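# Seat the L-shaped part flat in its matching pocket

## Task

Set the L-shaped part into the pocket shaped for it so that it lies flat and rests fully on the pocket's floor.

## Robot and tools

Robot. Two arms, left_arm and right_arm, each ending in a five-fingered hand. right_arm has a right hand; left_arm has its mirror-image left hand. Base positions in the scene frame: left_arm (+0.019, +0.349, 0) m, right_arm (-0.046, -0.253, 0) m, each turned only slightly about z. A camera stand sits behind the arms. A loose object may occasionally be nudged by an outside push.

Frame. Every pose, velocity and offset uses the scene frame: origin at table-top height, halfway between the nominal bases; +z up, +x away from the robot over the table, +y toward left_arm's side. Image left/right does not match these names. Reported positions can be wrong by a few centimetres, more when the arm reaches far.

Hand point. A point fixed to the palm, 0.15 m out from the wrist face and 0.05 m in front of the palm. Its +z runs along the straightened fingers, +y leaves the palm, +x crosses the palm away from the thumb on the right hand (toward the thumb on the left hand). Straight fingers extend about 0.06 to 0.07 m past the point, 0.06 m behind it along -y. A wrist bracket on the little-finger side can strike things.

Row layout (shared by execute_actions and move). One row is a single list of 28 numbers covering both arms, each in [-1, 1], even if one arm is idle: left dx, dy, dz, rx, ry, rz; left grasp a, b, c, then exactly 0, 0, 0; left force_limit, speed; then the same 14 for the right arm. dx, dy, dz, rx, ry, rz are offsets, not poses: they are measured along scene axes from that arm's Hand target as it stood when the action or move began, with 1.0 equal to 0.6 m or 180 degrees. rx, ry, rz form one rotation vector, applied about the Hand target's position. All six at 0 re-requests the current Hand target. Orientation commands are clipped to within 40 degrees of the measured orientation each step.

Grasp numbers, -1 to +1, blend several finger motors. All zero is a fully open hand. a curls index and middle and bends the thumb; b curls ring and little; c swings the thumb across in front of the palm. With c = 1 the hand can enclose objects roughly 0.035 to 0.065 m thick, or a handle as thin as 0.025 m. force_limit maps -1 to about 0 N and +1 to 10 N (15 N for thumb motors); a closing motor stops when its load reaches it. speed rises from near zero at -1 to full at +0.48 and stays full above that; use -0.94 or lower for a soft grip. To keep a hand unchanged or hold a grip, resend its last a, b, c and its two settings (zeros if never sent). To loosen, send values more open than hand_measured; to squeeze harder, raise force_limit and send a more closed target.

Tools.
execute_actions(actions, cameras): actions is a list of actions; each action is up to 15 rows, one per 1/30 s step, and a short table repeats its final row to fill 15 steps. Each row in an action counts from the same start pose, not the previous row. Repeating an offset in a new action moves further. Images come only when actions is empty or cameras names them.
move(target, speed, blend, blocking, cameras): drives hand points along straight lines toward one row, or a list of up to 15 rows, all offset from the same starting Hand targets. speed is the path top speed in m/s, 0.002 to 4.3 (default 0.25), one value or one per target; turning is capped at twice it in rad/s. blend in metres rounds corners (0 means stop at each). A move lasts at least 0.5 s and is cut off at 10 s. blocking=false returns after about 0.5 s while motion continues. Moves do not avoid obstacles or the other arm.
wait(seconds, cameras): 0 to 10 s with last commands held.
stop(cameras): brakes a running move.
zoom_image(camera, region): closer view of [x0, y0, x1, y1] pixels (at most 504 by 504) of the newest image from cam_high (672x504), cam_left_wrist or cam_right_wrist (616x616 each).
show_instructions(): shows the reference pages. finished_scene(scene): ends the scene, scene = 1, irreversible.

Results. Per arm: end_effector_position (m) and end_effector_quat_wxyz, Hand target (the base for the next offsets), joint positions, velocities and torques, hand_measured, hand_stopped_by (moving, target, force, stalled, fault) and hand_load_n (six values each, in motor order little, ring, middle, index, thumb_bend, thumb_turn). A lost grip appears as hand_load_n falling near 0. A move adds a move: line such as done, off_target, moving, held or fault, plus limits=paced or limits=held. Resting 1 to 3 cm (sometimes 5 cm) below the commanded pose is normal sag, not contact; resend the missing distance as an offset if needed. MOTOR HOT warns of heating; an OVER-TEMPERATURE FAULT drops the arm for 30 to 60 s or more.

Cautions. Don't let parts fall from height or leave the table, release moving parts, or hit fixed objects. Contact force grows with move speed and with how far the target lies beyond the contact; to stop pressing, command back past the hand point. Never let the arms or hands touch each other. Avoid paths near an arm's own base, long stretched holds and pushing into unreachable poses. The final placement must stay put once the robot lets go.

Each tool is called after ">>>" as a command line: name --argument value for each argument, lists and objects as JSON in quotes; but a table of rows of numbers goes row by row, as --pt "numbers of a row", without its own name.

Reference images:

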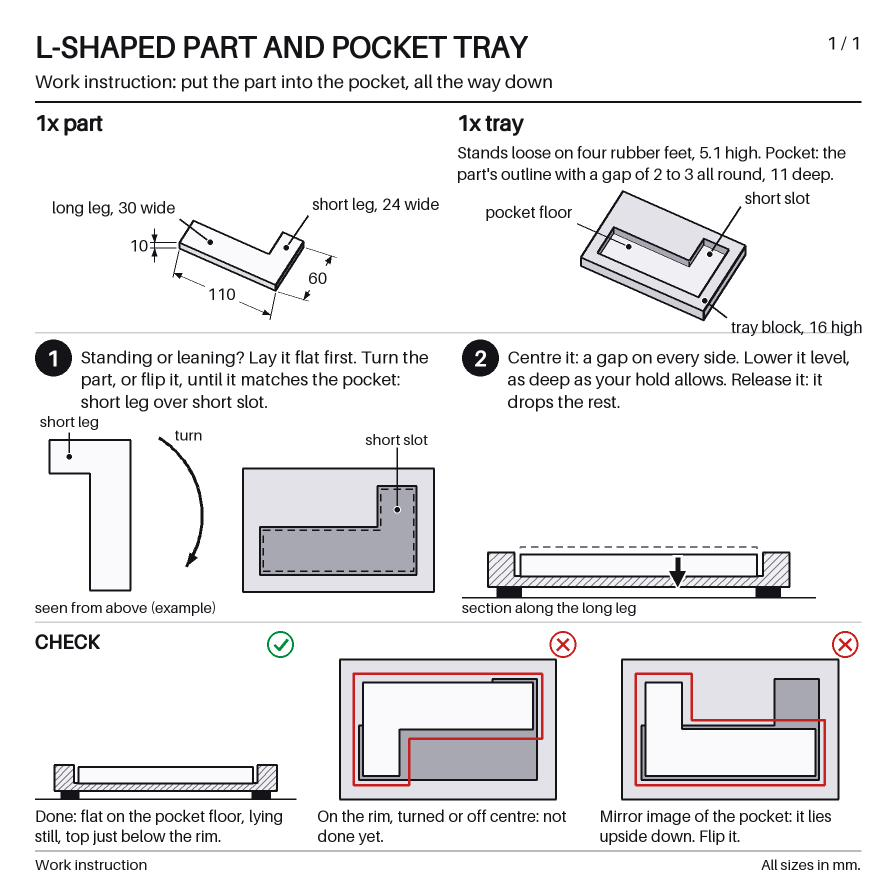

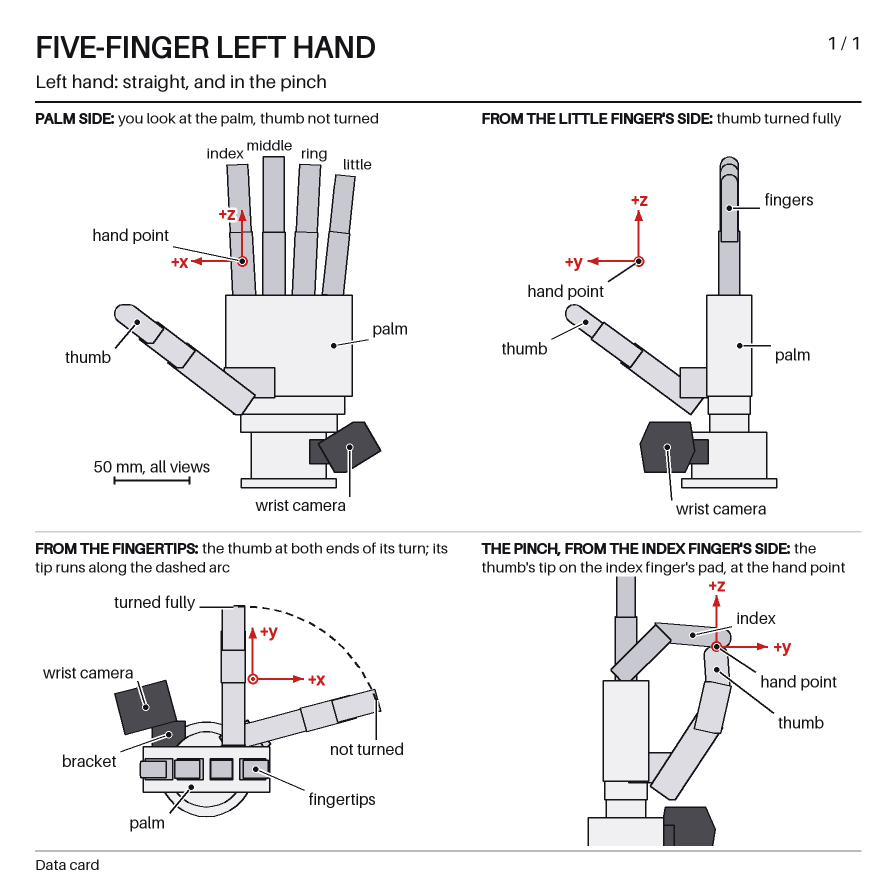

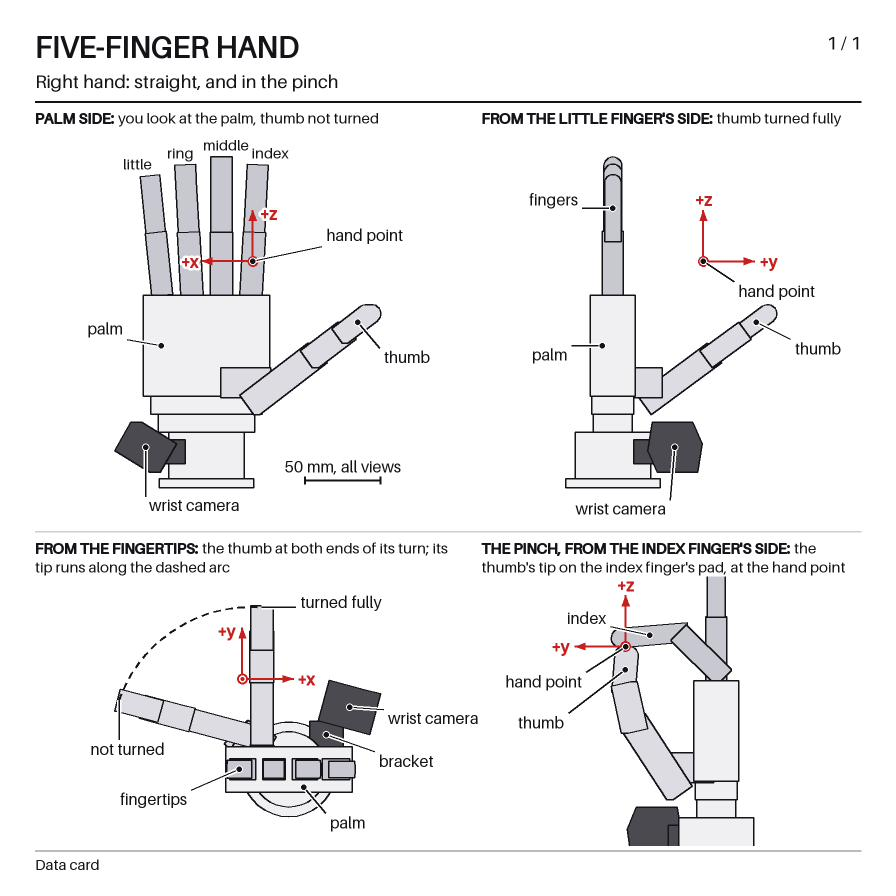

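## Session

>>> execute_actions --actions '[]'

Scene clock: 0.00 s.
left_arm: end_effector_position=(+0.0113, -0.0512, +0.1617) hand_measured=(-1.000, -1.000, -1.000, -1.000, -1.000, -1.000) hand_load_n=(+0.0, +0.0, +0.0, +0.0, +0.0, +0.0) hand_stopped_by=(target, target, target, target, target, target) hand_force_limit=0.00 hand_speed=-0.80 end_effector_quat_wxyz=(+0.298, +0.274, +0.839, -0.364) | right_arm: end_effector_position=(+0.2326, -0.5888, +0.1742) hand_measured=(-1.000, -1.000, -1.000, -1.000, -1.000, -1.000) hand_load_n=(+0.0, +0.0, +0.0, +0.0, +0.0, +0.0) hand_stopped_by=(target, target, target, target, target, target) hand_force_limit=0.00 hand_speed=-0.80 end_effector_quat_wxyz=(+0.062, +0.756, -0.416, +0.501)
Joint positions: left_arm=[-1.861 1.037 0.705 -0.37 -0.53 0.597] | right_arm=[-0.804 0.966 0.62 -0.178 -0.196 -1.303]
Joint velocities: within noise
Joint torques (N m): no reading
Heat: left arm: hottest waist 30 °C; right arm: hottest elbow 34 °C.
Hand target: left_arm +0.0118, -0.0644, +0.1851; +0.304, +0.261, +0.831, -0.386 | right_arm +0.2398, -0.6001, +0.2023; +0.071, +0.746, -0.405, +0.524

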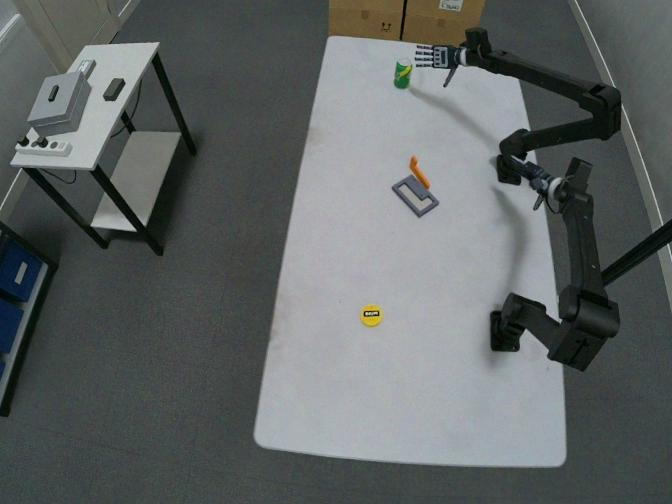

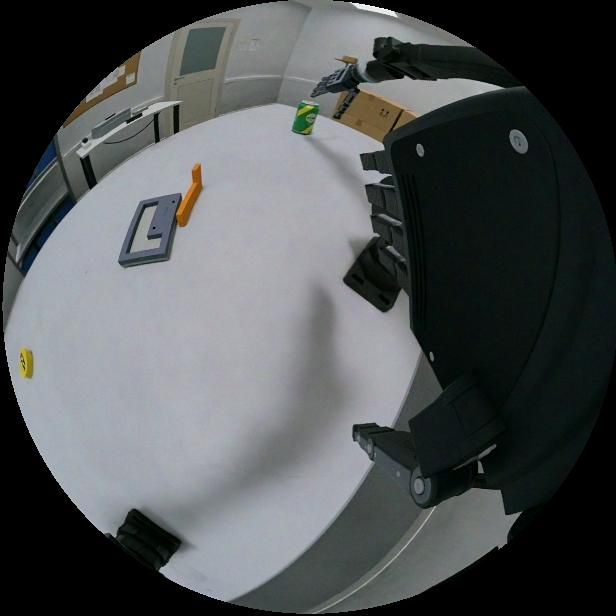

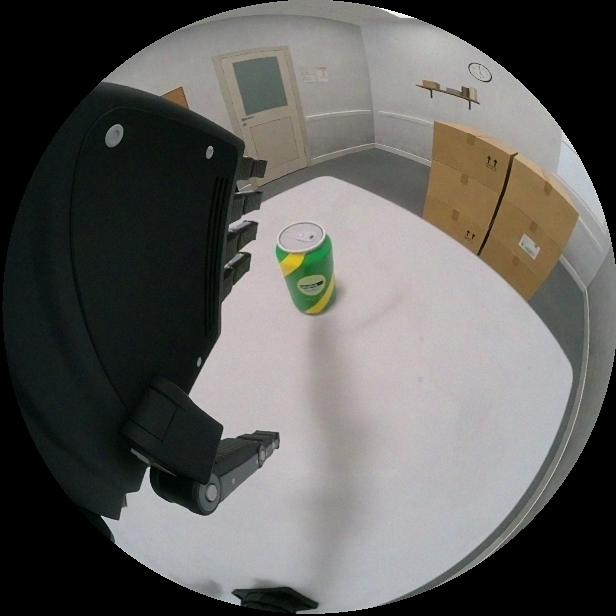

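>>> zoom_image --camera "cam_high" --region '[370, 140, 470, 230]'

>>> zoom_image --camera "cam_left_wrist" --region '[90, 140, 230, 280]'

Scaled by 5.040 from the camera's 672x504 image, which has a finer 960x720 frame.

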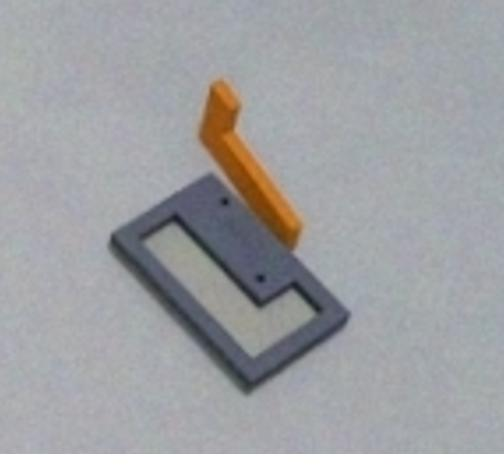

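Scaled by 3.600 from the camera's 616x616 image, which has a finer 880x880 frame.

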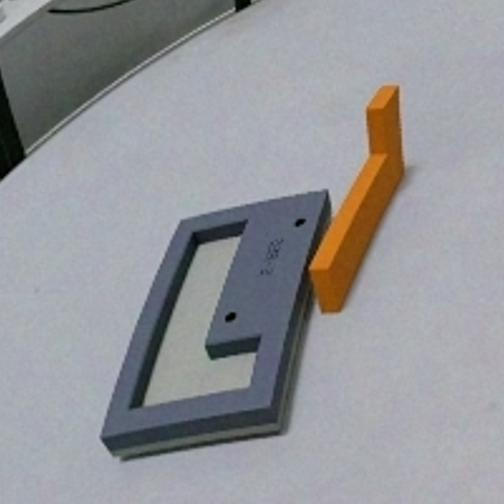

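>>> move --target '[0.397, 0.474, 0.158, -0.1857, 0.2087, 0.3616, 0,0,0,0,0,0, 0.0, -0.5, -0.1, 0.367, 0.08, 0.358, -0.028, 0.2133, 0,0,0,0,0,0, 0.0, -0.5]' --cameras '["all"]'

Scene clock: 357.80 s.
left_arm: end_effector_position=(+0.2423, +0.2198, +0.2424) hand_measured=(-1.000, -1.000, -1.000, -1.000, -1.000, -1.000) hand_load_n=(+0.0, +0.0, +0.0, +0.0, +0.0, +0.0) hand_stopped_by=(target, target, target, target, target, target) hand_force_limit=0.00 hand_speed=-0.50 end_effector_quat_wxyz=(+0.233, -0.442, +0.760, -0.416) | right_arm: end_effector_position=(+0.1785, -0.3730, +0.2300) hand_measured=(-1.000, -1.000, -1.000, -1.000, -1.000, -1.000) hand_load_n=(+0.0, +0.0, +0.0, +0.0, +0.0, +0.0) hand_stopped_by=(target, target, target, target, target, target) hand_force_limit=0.00 hand_speed=-0.50 end_effector_quat_wxyz=(-0.485, +0.734, -0.404, +0.250)
Joint positions: left_arm=[-0.276 0.409 0.664 -0.847 0.22 0.129] | right_arm=[-1.062 1.081 0.916 -1.69 -1.135 -1.856]
Joint torques (N m): left_arm=[0.32 1.55 14.23 1.26 0.4 0.15] | right_arm=[-0.21 -6.18 11.95 -0.44 -0.89 -0.18]
Heat: left arm: hottest elbow 38 °C; right arm: hottest elbow 44 °C.
Hand target: left_arm +0.2500, +0.2200, +0.2799; +0.249, -0.433, +0.750, -0.433 | right_arm +0.1798, -0.3799, +0.2503; -0.513, +0.733, -0.366, +0.256
Off the commanded pose: left_arm 0.038 m, 3 deg | right_arm 0.021 m, 6 deg.
joint sent to its limit (right arm) — joint 4 (wrist pitch), lower limit. The joint targets are off in position and orientation.
move: off_target (left_arm, right_arm)
camera_calibration:
cam_left_wrist: T_world_to_cam=[[0.317294, -0.486579, 0.813981, -0.168503], [-0.895041, -0.437321, 0.0874707, 0.294293], [0.31341, -0.756301, -0.574268, 0.338302], [0, 0, 0, 1]] pos_world=[0.210842, 0.302568, 0.305693]
cam_right_wrist: T_world_to_cam=[[-0.199494, -0.381882, -0.902423, 0.107753], [-0.904473, 0.426078, 0.0196422, 0.322094], [0.377002, 0.820136, -0.430402, 0.450911], [0, 0, 0, 1]] pos_world=[0.142827, -0.465897, 0.284985]

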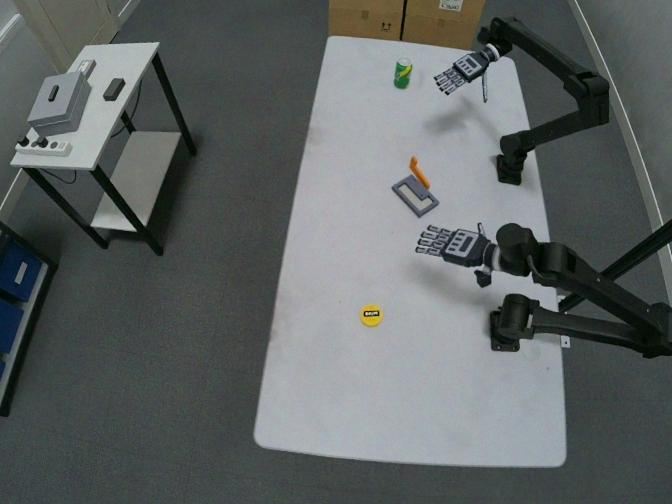

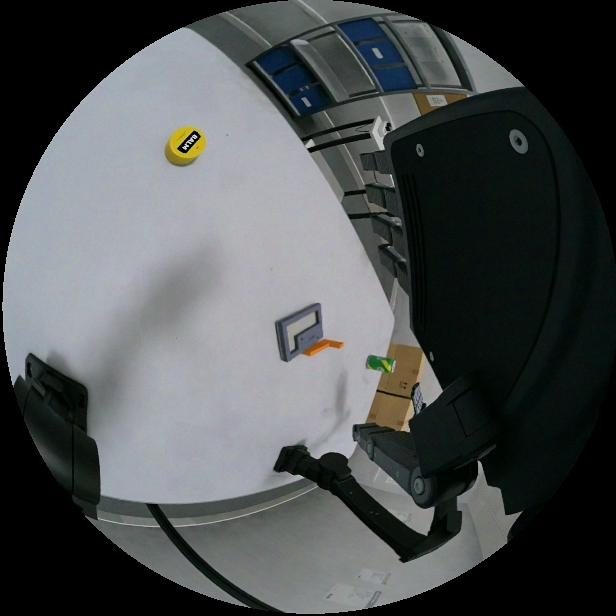

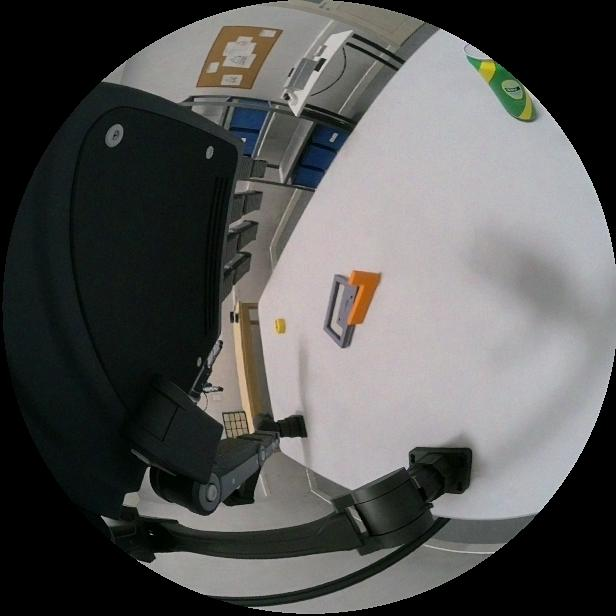

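>>> move --target '[0,0,0,0,0,0, 0,0,0,0,0,0, 0.0, -0.5, 0.134, 0.183, 0.0, -0.0089, 0.0268, -0.2055, 0,0,0,0,0,0, 0.0, -0.5]'

Scene clock: 373.60 s.
left_arm: end_effector_position=(+0.2423, +0.2199, +0.2423) hand_measured=(-1.000, -1.000, -1.000, -1.000, -1.000, -1.000) hand_load_n=(+0.0, +0.0, +0.0, +0.0, +0.0, -0.5) hand_stopped_by=(target, target, target, target, target, target) hand_force_limit=0.00 hand_speed=-0.50 end_effector_quat_wxyz=(+0.233, -0.441, +0.760, -0.416) | right_arm: end_effector_position=(+0.2532, -0.2768, +0.2355) hand_measured=(-1.000, -1.000, -1.000, -1.000, -1.000, -1.000) hand_load_n=(+0.0, +0.0, +0.0, +0.0, +0.0, +0.0) hand_stopped_by=(target, target, target, target, target, target) hand_force_limit=0.00 hand_speed=-0.50 end_effector_quat_wxyz=(-0.362, +0.601, -0.608, +0.372)
Joint positions: left_arm=[-0.276 0.409 0.664 -0.847 0.22 0.131] | right_arm=[-0.272 0.486 0.609 -0.623 -0.265 -0.15]
Joint torques (N m): left_arm=[0.44 1.73 14.24 1.37 0.4 0.15] | right_arm=[1.79 -0.73 11.4 3.04 0.05 0.11]
Heat: left arm: hottest elbow 42 °C; right arm: hottest elbow 45 °C.
Hand target: left_arm +0.2500, +0.2200, +0.2799; +0.249, -0.433, +0.750, -0.433 | right_arm +0.2602, -0.2701, +0.2503; -0.380, +0.596, -0.597, +0.380
Off the commanded pose: left_arm 0.038 m, 3 deg | right_arm 0.018 m, 3 deg.
move: off_target (left_arm, right_arm)

>>> execute_actions --actions '[]'

>>> zoom_image --camera "cam_high" --region '[385, 145, 445, 225]'

>>> zoom_image --camera "cam_right_wrist" --region '[220, 230, 400, 410]'

>>> zoom_image --camera "cam_left_wrist" --region '[260, 290, 360, 370]'

Scene clock: 383.77 s.
left_arm: end_effector_position=(+0.2423, +0.2199, +0.2423) hand_measured=(-1.000, -1.000, -1.000, -1.000, -1.000, -1.000) hand_load_n=(-0.5, +0.0, +0.0, +0.0, +0.0, +0.0) hand_stopped_by=(target, target, target, target, target, target) hand_force_limit=0.00 hand_speed=-0.50 end_effector_quat_wxyz=(+0.233, -0.441, +0.760, -0.416) | right_arm: end_effector_position=(+0.2532, -0.2767, +0.2356) hand_measured=(-1.000, -1.000, -1.000, -1.000, -1.000, -1.000) hand_load_n=(+0.0, +0.0, +0.0, +0.0, +0.0, +0.0) hand_stopped_by=(target, target, target, target, target, target) hand_force_limit=0.00 hand_speed=-0.50 end_effector_quat_wxyz=(-0.362, +0.601, -0.609, +0.371)
Joint positions: left_arm=[-0.276 0.409 0.664 -0.847 0.22 0.131] | right_arm=[-0.272 0.486 0.609 -0.623 -0.265 -0.148]
Joint velocities: within noise
Joint torques (N m): left_arm=[0.56 2.08 14.27 1.28 0.4 0.14] | right_arm=[1.61 -0.85 11.51 3.03 0.03 0.09]
Heat: left arm: hottest elbow 43 °C; right arm: hottest elbow 44 °C.
Hand target: left_arm +0.2500, +0.2200, +0.2799; +0.249, -0.433, +0.750, -0.433 | right_arm +0.2602, -0.2701, +0.2503; -0.380, +0.596, -0.597, +0.380
Off the commanded pose: left_arm 0.038 m, 3 deg | right_arm 0.018 m, 3 deg.
camera_calibration:
cam_left_wrist: T_world_to_cam=[[0.316307, -0.487757, 0.81366, -0.16787], [-0.895489, -0.436621, 0.086381, 0.294543], [0.313128, -0.755947, -0.574887, 0.338577], [0, 0, 0, 1]] pos_world=[0.210841, 0.30267, 0.305789]
cam_right_wrist: T_world_to_cam=[[-0.436124, -0.230266, -0.869927, 0.258633], [-0.50797, 0.860959, 0.026771, 0.366768], [0.742807, 0.453573, -0.492453, 0.166695], [0, 0, 0, 1]] pos_world=[0.175282, -0.331826, 0.297263]

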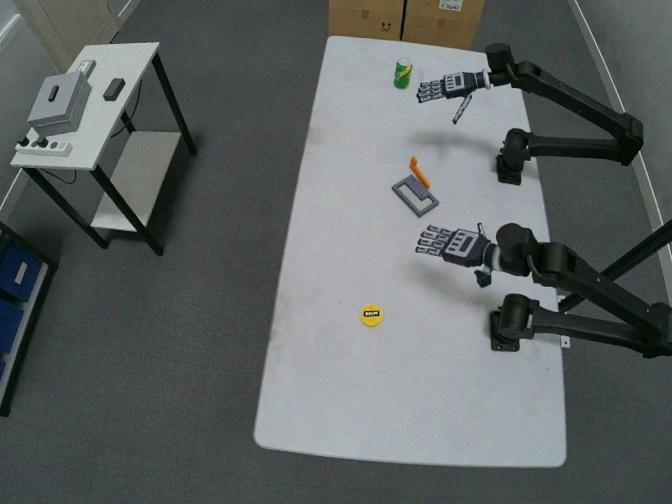

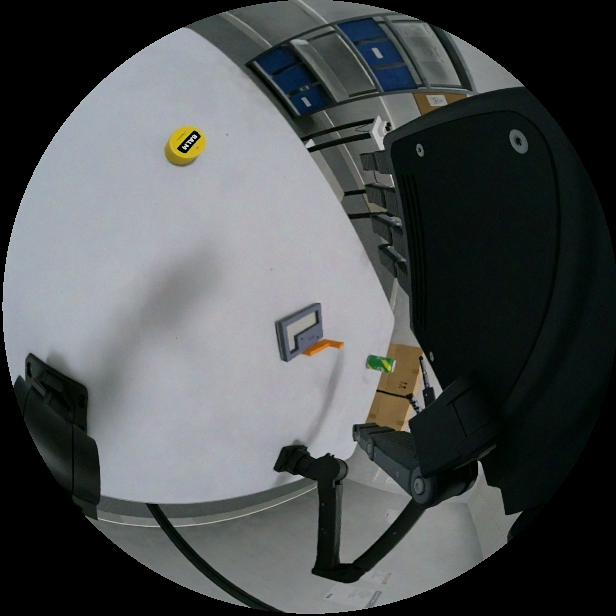

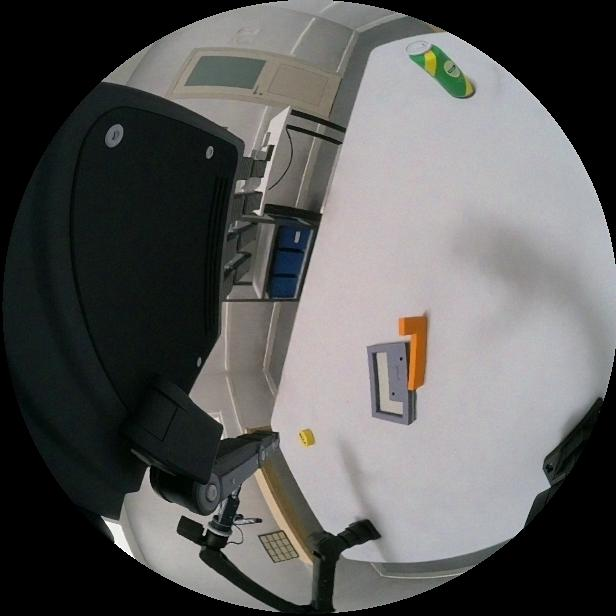

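Scaled by 6.300 from the camera's 672x504 image, which has a finer 960x720 frame.

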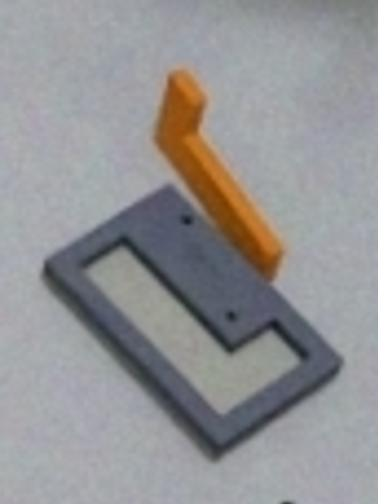

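Scaled by 2.800 from the camera's 616x616 image, which has a finer 880x880 frame.

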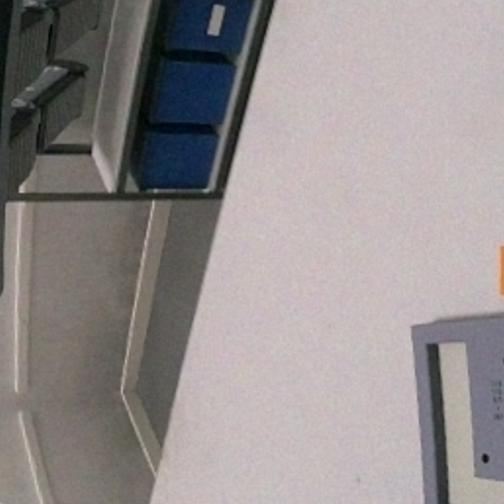

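Scaled by 5.040 from the camera's 616x616 image, which has a finer 880x880 frame.

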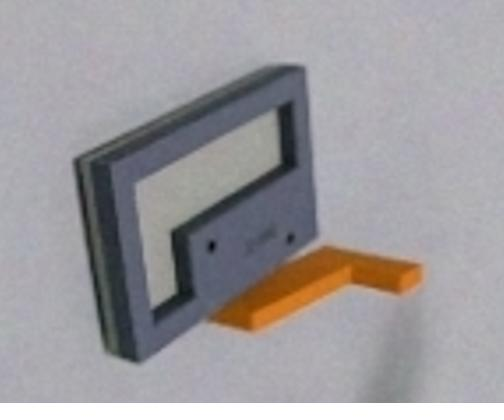

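>>> zoom_image --camera "cam_right_wrist" --region '[350, 300, 450, 440]'

Scaled by 3.600 from the camera's 616x616 image, which has a finer 880x880 frame.

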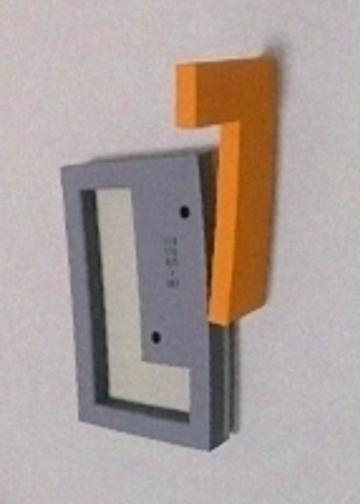

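>>> move --target '[0,0,0,0,0,0, 0,0,0,0,0,0, 0.0, -0.5, 0.0817, 0.1317, -0.1483, 0.0082, -0.0269, 0.1886, 0.42,0,1,0,0,0, 0.0, -0.5]' --cameras '["all"]'

>>> zoom_image --camera "cam_right_wrist" --region '[200, 200, 500, 500]'

Scene clock: 478.33 s.
left_arm: end_effector_position=(+0.2423, +0.2199, +0.2423) hand_measured=(-1.000, -1.000, -1.000, -1.000, -1.000, -1.000) hand_load_n=(+0.0, +0.0, +0.0, +0.0, +0.0, +0.0) hand_stopped_by=(target, target, target, target, target, target) hand_force_limit=0.00 hand_speed=-0.50 end_effector_quat_wxyz=(+0.233, -0.441, +0.760, -0.416) | right_arm: end_effector_position=(+0.3008, -0.1972, +0.1506) hand_measured=(-1.000, -0.938, -0.310, -0.160, -0.336, +1.000) hand_load_n=(+0.0, +0.0, +0.0, +0.0, +0.0, +0.0) hand_stopped_by=(target, target, target, target, target, target) hand_force_limit=0.00 hand_speed=-0.50 end_effector_quat_wxyz=(-0.498, +0.717, -0.415, +0.256)
Joint positions: left_arm=[-0.276 0.409 0.664 -0.847 0.22 0.131] | right_arm=[-0.196 0.845 0.459 -0.144 -0.741 -0.328]
Joint velocities: left_arm=[within noise] | right_arm=[0.005 0.005 -0.012 -0.046 0.022 -0.022]
Joint torques (N m): left_arm=[0.21 1.67 14.16 1.39 0.41 0.14] | right_arm=[1.73 -2.2 10.88 3.07 -0.36 -0.24]
Heat: left arm: hottest elbow 48 °C; right arm: hottest elbow 43 °C.
Hand target: left_arm +0.2500, +0.2200, +0.2799; +0.249, -0.433, +0.750, -0.433 | right_arm +0.3092, -0.1911, +0.1613; -0.506, +0.723, -0.385, +0.270
Off the commanded pose: left_arm 0.038 m, 3 deg | right_arm 0.015 m, 4 deg.
move: off_target (left_arm, right_arm)
camera_calibration:
cam_left_wrist: T_world_to_cam=[[0.316307, -0.487757, 0.81366, -0.16787], [-0.895489, -0.436621, 0.086381, 0.294543], [0.313128, -0.755947, -0.574887, 0.338577], [0, 0, 0, 1]] pos_world=[0.210841, 0.30267, 0.305789]
cam_right_wrist: T_world_to_cam=[[-0.193683, -0.343706, -0.918887, 0.135911], [-0.891981, 0.451671, 0.0190668, 0.360781], [0.408481, 0.823323, -0.39406, 0.212104], [0, 0, 0, 1]] pos_world=[0.261493, -0.290871, 0.20159]

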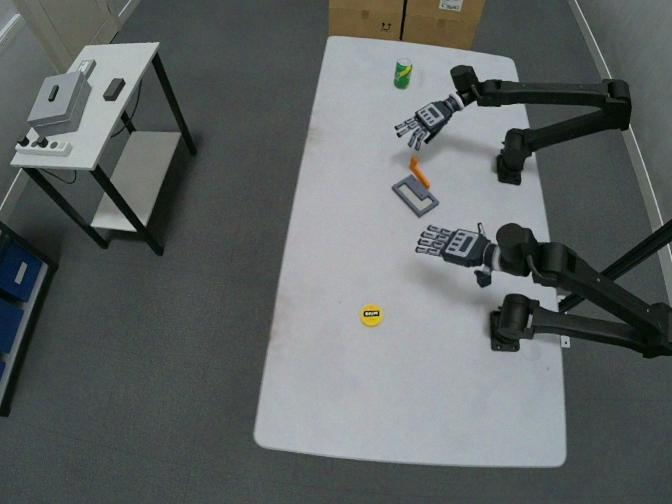

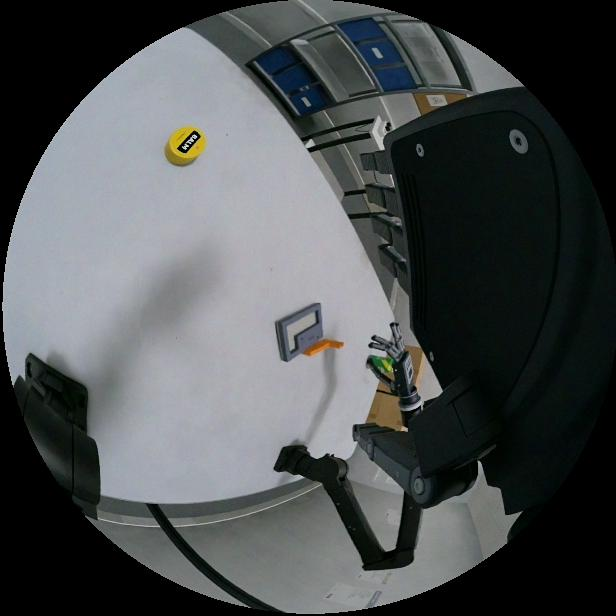

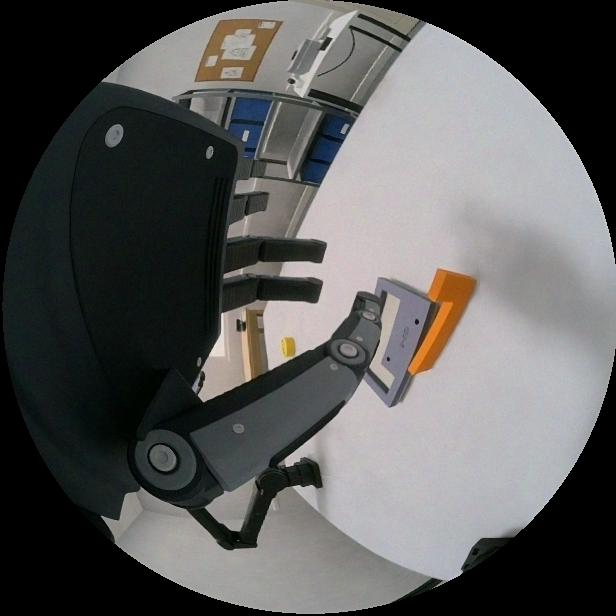

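Scaled by 1.680 from the camera's 616x616 image, which has a finer 880x880 frame.

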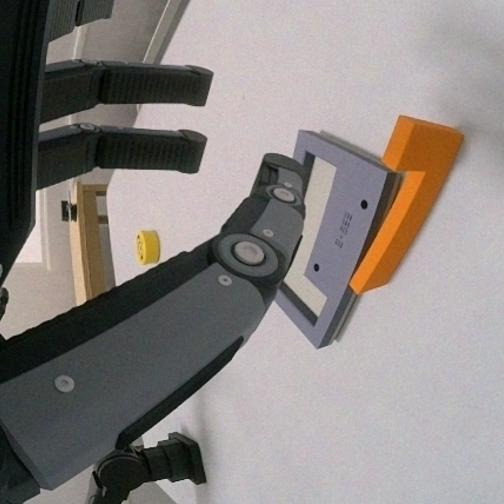

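>>> zoom_image --camera "cam_right_wrist" --region '[390, 250, 490, 390]'

Scaled by 3.600 from the camera's 616x616 image, which has a finer 880x880 frame.

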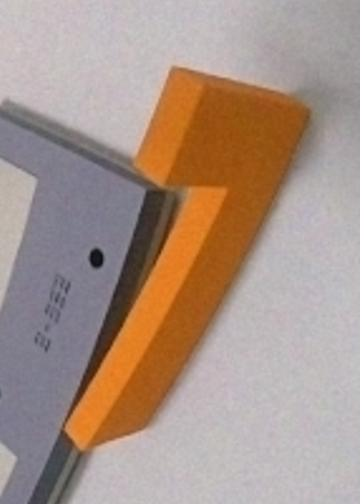

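>>> move --target '[0,0,0,0,0,0, 0,0,0,0,0,0, 0.0, -0.5, 0.0132, -0.0065, -0.1083, 0, 0, 0, 0.42,0,1,0,0,0, 0.0, -0.5]' --speed 0.12 --cameras '["cam_right_wrist", "cam_high"]'

>>> zoom_image --camera "cam_right_wrist" --region '[250, 180, 450, 380]'

Scene clock: 526.77 s.
left_arm: end_effector_position=(+0.2423, +0.2199, +0.2423) hand_measured=(-1.000, -1.000, -1.000, -1.000, -1.000, -1.000) hand_load_n=(+0.0, +0.0, +0.0, +0.0, +0.0, +0.0) hand_stopped_by=(target, target, target, target, target, target) hand_force_limit=0.00 hand_speed=-0.50 end_effector_quat_wxyz=(+0.233, -0.441, +0.760, -0.416) | right_arm: end_effector_position=(+0.3091, -0.1988, +0.0884) hand_measured=(-1.000, -0.938, -0.310, -0.160, -0.336, +1.000) hand_load_n=(+0.0, -0.5, +0.0, +0.0, +0.0, +0.0) hand_stopped_by=(target, target, target, target, target, target) hand_force_limit=0.00 hand_speed=-0.50 end_effector_quat_wxyz=(-0.499, +0.719, -0.409, +0.258)
Joint positions: left_arm=[-0.276 0.409 0.664 -0.847 0.22 0.131] | right_arm=[-0.196 1.029 0.358 0.143 -0.749 -0.339]
Joint torques (N m): left_arm=[0.5 1.73 14.37 1.29 0.39 0.16] | right_arm=[1.08 -3.37 9.03 3.06 -0.4 -0.18]
Heat: left arm: hottest elbow 49 °C; right arm: hottest elbow 44 °C.
Hand target: left_arm +0.2500, +0.2200, +0.2799; +0.249, -0.433, +0.750, -0.433 | right_arm +0.3171, -0.1950, +0.0963; -0.506, +0.723, -0.385, +0.270
Off the commanded pose: left_arm 0.038 m, 3 deg | right_arm 0.012 m, 3 deg.
move: off_target (left_arm, right_arm)
camera_calibration:
cam_right_wrist: T_world_to_cam=[[-0.182836, -0.350323, -0.91861, 0.0751776], [-0.896817, 0.442292, 0.00982566, 0.370427], [0.402852, 0.825622, -0.395042, 0.187797], [0, 0, 0, 1]] pos_world=[0.270296, -0.29255, 0.139607]
Images, in order (width x height): cam_high 672x504, cam_right_wrist 616x616.

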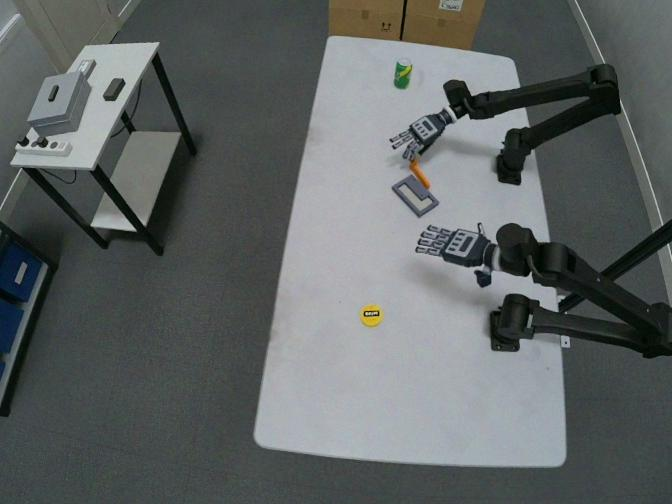

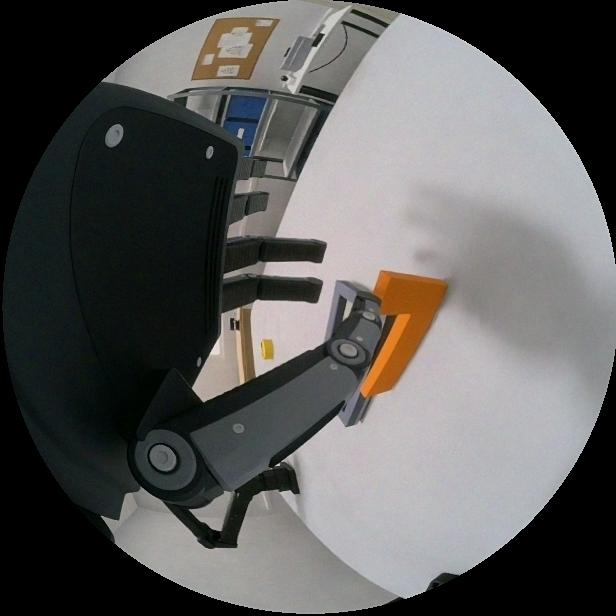

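Scaled by 2.520 from the camera's 616x616 image, which has a finer 880x880 frame.

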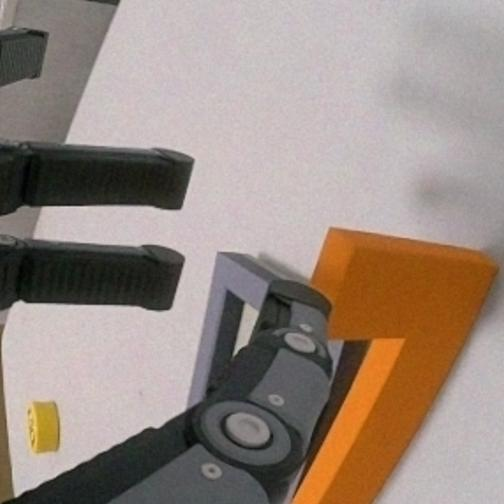

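>>> move --target '[0,0,0,0,0,0, 0,0,0,0,0,0, 0.0, -0.5, 0.0033, -0.0055, -0.069, 0, 0, 0, 0.42,0,1,0,0,0, 0.0, -0.5]' --speed 0.08 --cameras '["cam_right_wrist", "cam_high"]'

>>> zoom_image --camera "cam_right_wrist" --region '[250, 180, 450, 380]'

>>> zoom_image --camera "cam_high" --region '[380, 110, 460, 230]'

Scene clock: 544.40 s.
left_arm: end_effector_position=(+0.2423, +0.2199, +0.2423) hand_measured=(-1.000, -1.000, -1.000, -1.000, -1.000, -1.000) hand_load_n=(-0.5, +0.0, +0.0, +0.0, +0.0, +0.0) hand_stopped_by=(target, target, target, target, target, target) hand_force_limit=0.00 hand_speed=-0.50 end_effector_quat_wxyz=(+0.233, -0.441, +0.760, -0.416) | right_arm: end_effector_position=(+0.3104, -0.1980, +0.0481) hand_measured=(-1.000, -0.938, -0.310, -0.160, -0.336, +1.000) hand_load_n=(+0.0, +0.0, +0.0, +0.0, +0.0, +0.0) hand_stopped_by=(target, target, target, target, target, target) hand_force_limit=0.00 hand_speed=-0.50 end_effector_quat_wxyz=(-0.501, +0.721, -0.406, +0.255)
Joint positions: left_arm=[-0.276 0.409 0.664 -0.847 0.22 0.131] | right_arm=[-0.196 1.19 0.307 0.35 -0.758 -0.343]
Joint torques (N m): left_arm=[0.62 1.9 14.22 1.32 0.4 0.15] | right_arm=[-0.09 -4.31 7.75 3.08 -0.39 -0.18]
Heat: left arm: hottest elbow 50 °C; right arm: hottest elbow 43 °C.
Hand target: left_arm +0.2500, +0.2200, +0.2799; +0.249, -0.433, +0.750, -0.433 | right_arm +0.3191, -0.1983, +0.0549; -0.506, +0.723, -0.385, +0.270
Off the commanded pose: left_arm 0.038 m, 3 deg | right_arm 0.011 m, 3 deg.
move: off_target (left_arm, right_arm)
camera_calibration:
cam_right_wrist: T_world_to_cam=[[-0.180306, -0.350241, -0.919141, 0.037763], [-0.90104, 0.433583, 0.0115365, 0.371236], [0.394484, 0.830263, -0.393759, 0.174161], [0, 0, 0, 1]] pos_world=[0.272604, -0.292335, 0.099004]
Images, in order (width x height): cam_high 672x504, cam_right_wrist 616x616.

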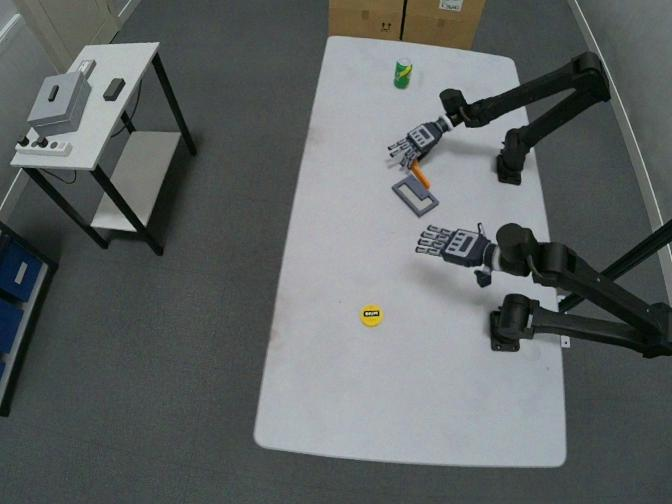

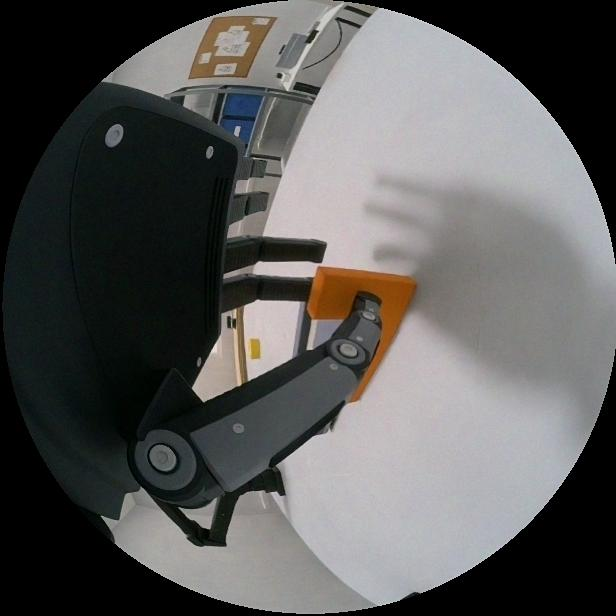

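Scaled by 2.520 from the camera's 616x616 image, which has a finer 880x880 frame.

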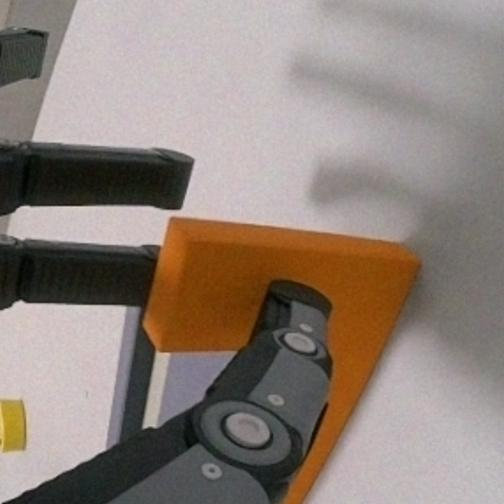

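Scaled by 4.200 from the camera's 672x504 image, which has a finer 960x720 frame.

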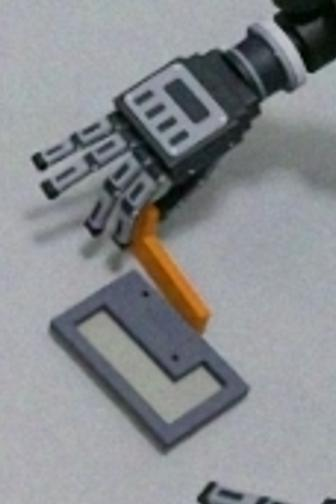

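>>> move --target '[0,0,0,0,0,0, 0,0,0,0,0,0, 0.0, -0.5, 0.0, 0.0, 0.0, 0, 0, 0, 0.75,0,1,0,0,0, -0.1, -0.88]' --speed 0.08 --cameras '["cam_right_wrist", "cam_high"]'

>>> zoom_image --camera "cam_right_wrist" --region '[250, 180, 450, 380]'

>>> zoom_image --camera "cam_high" --region '[380, 110, 460, 230]'

Scene clock: 573.40 s.
left_arm: end_effector_position=(+0.2423, +0.2199, +0.2423) hand_measured=(-1.000, -1.000, -1.000, -1.000, -1.000, -1.000) hand_load_n=(+0.0, +0.0, +0.0, +0.0, +0.0, +0.0) hand_stopped_by=(target, target, target, target, target, target) hand_force_limit=0.00 hand_speed=-0.50 end_effector_quat_wxyz=(+0.233, -0.441, +0.760, -0.416) | right_arm: end_effector_position=(+0.3104, -0.1980, +0.0481) hand_measured=(-1.000, -0.888, +0.110, +0.136, -0.142, +1.000) hand_load_n=(+0.0, -0.5, +7.0, +11.5, +7.0, -1.0) hand_stopped_by=(target, target, force, force, force, target) hand_force_limit=-0.10 hand_speed=-0.88 end_effector_quat_wxyz=(-0.501, +0.721, -0.406, +0.255)
Joint positions: left_arm=[-0.276 0.409 0.664 -0.847 0.22 0.131] | right_arm=[-0.196 1.19 0.307 0.35 -0.758 -0.343]
Joint torques (N m): left_arm=[0.21 1.9 14.2 1.37 0.4 0.15] | right_arm=[0.56 -4.31 7.72 3.02 -0.35 -0.21]
Heat: left arm: hottest elbow 50 °C; right arm: hottest elbow 42 °C.
Hand target: left_arm +0.2500, +0.2200, +0.2799; +0.249, -0.433, +0.750, -0.433 | right_arm +0.3191, -0.1983, +0.0549; -0.506, +0.723, -0.385, +0.270
Off the commanded pose: left_arm 0.038 m, 3 deg | right_arm 0.011 m, 3 deg.
move: off_target (left_arm, right_arm)
camera_calibration:
cam_right_wrist: T_world_to_cam=[[-0.180306, -0.350241, -0.919141, 0.037763], [-0.90104, 0.433583, 0.0115365, 0.371236], [0.394484, 0.830263, -0.393759, 0.174161], [0, 0, 0, 1]] pos_world=[0.272604, -0.292335, 0.099004]
Images, in order (width x height): cam_high 672x504, cam_right_wrist 616x616.

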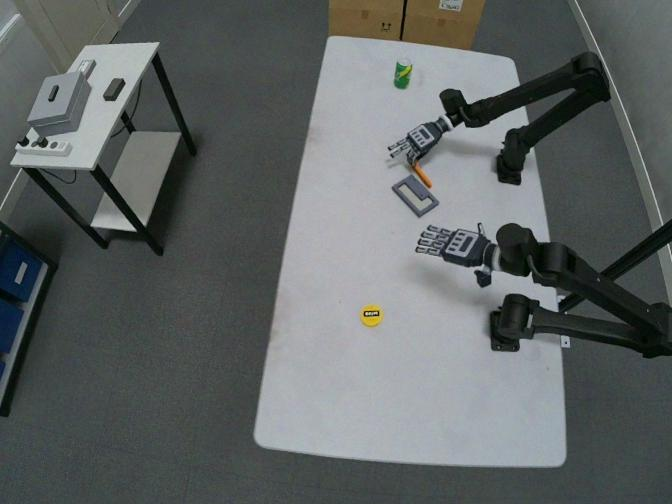

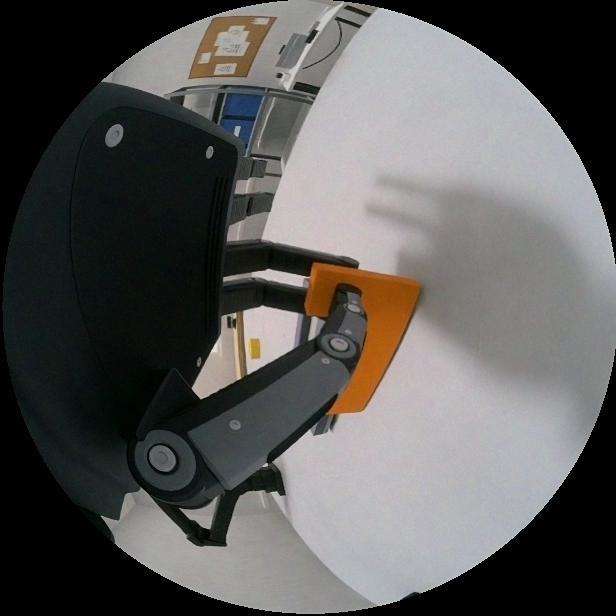

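Scaled by 2.520 from the camera's 616x616 image, which has a finer 880x880 frame.

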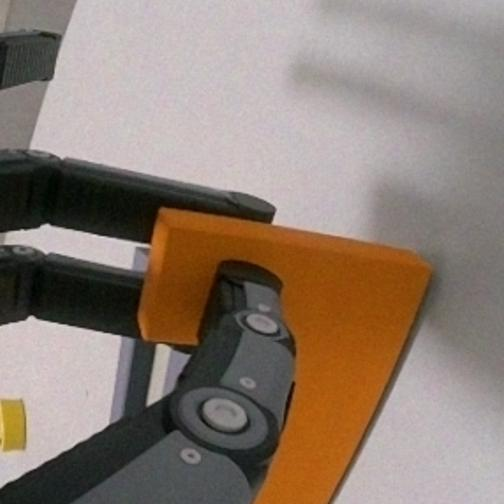

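Scaled by 4.200 from the camera's 672x504 image, which has a finer 960x720 frame.

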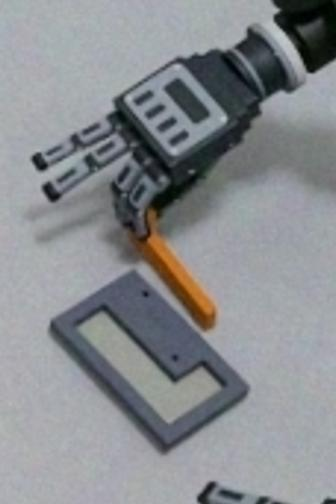

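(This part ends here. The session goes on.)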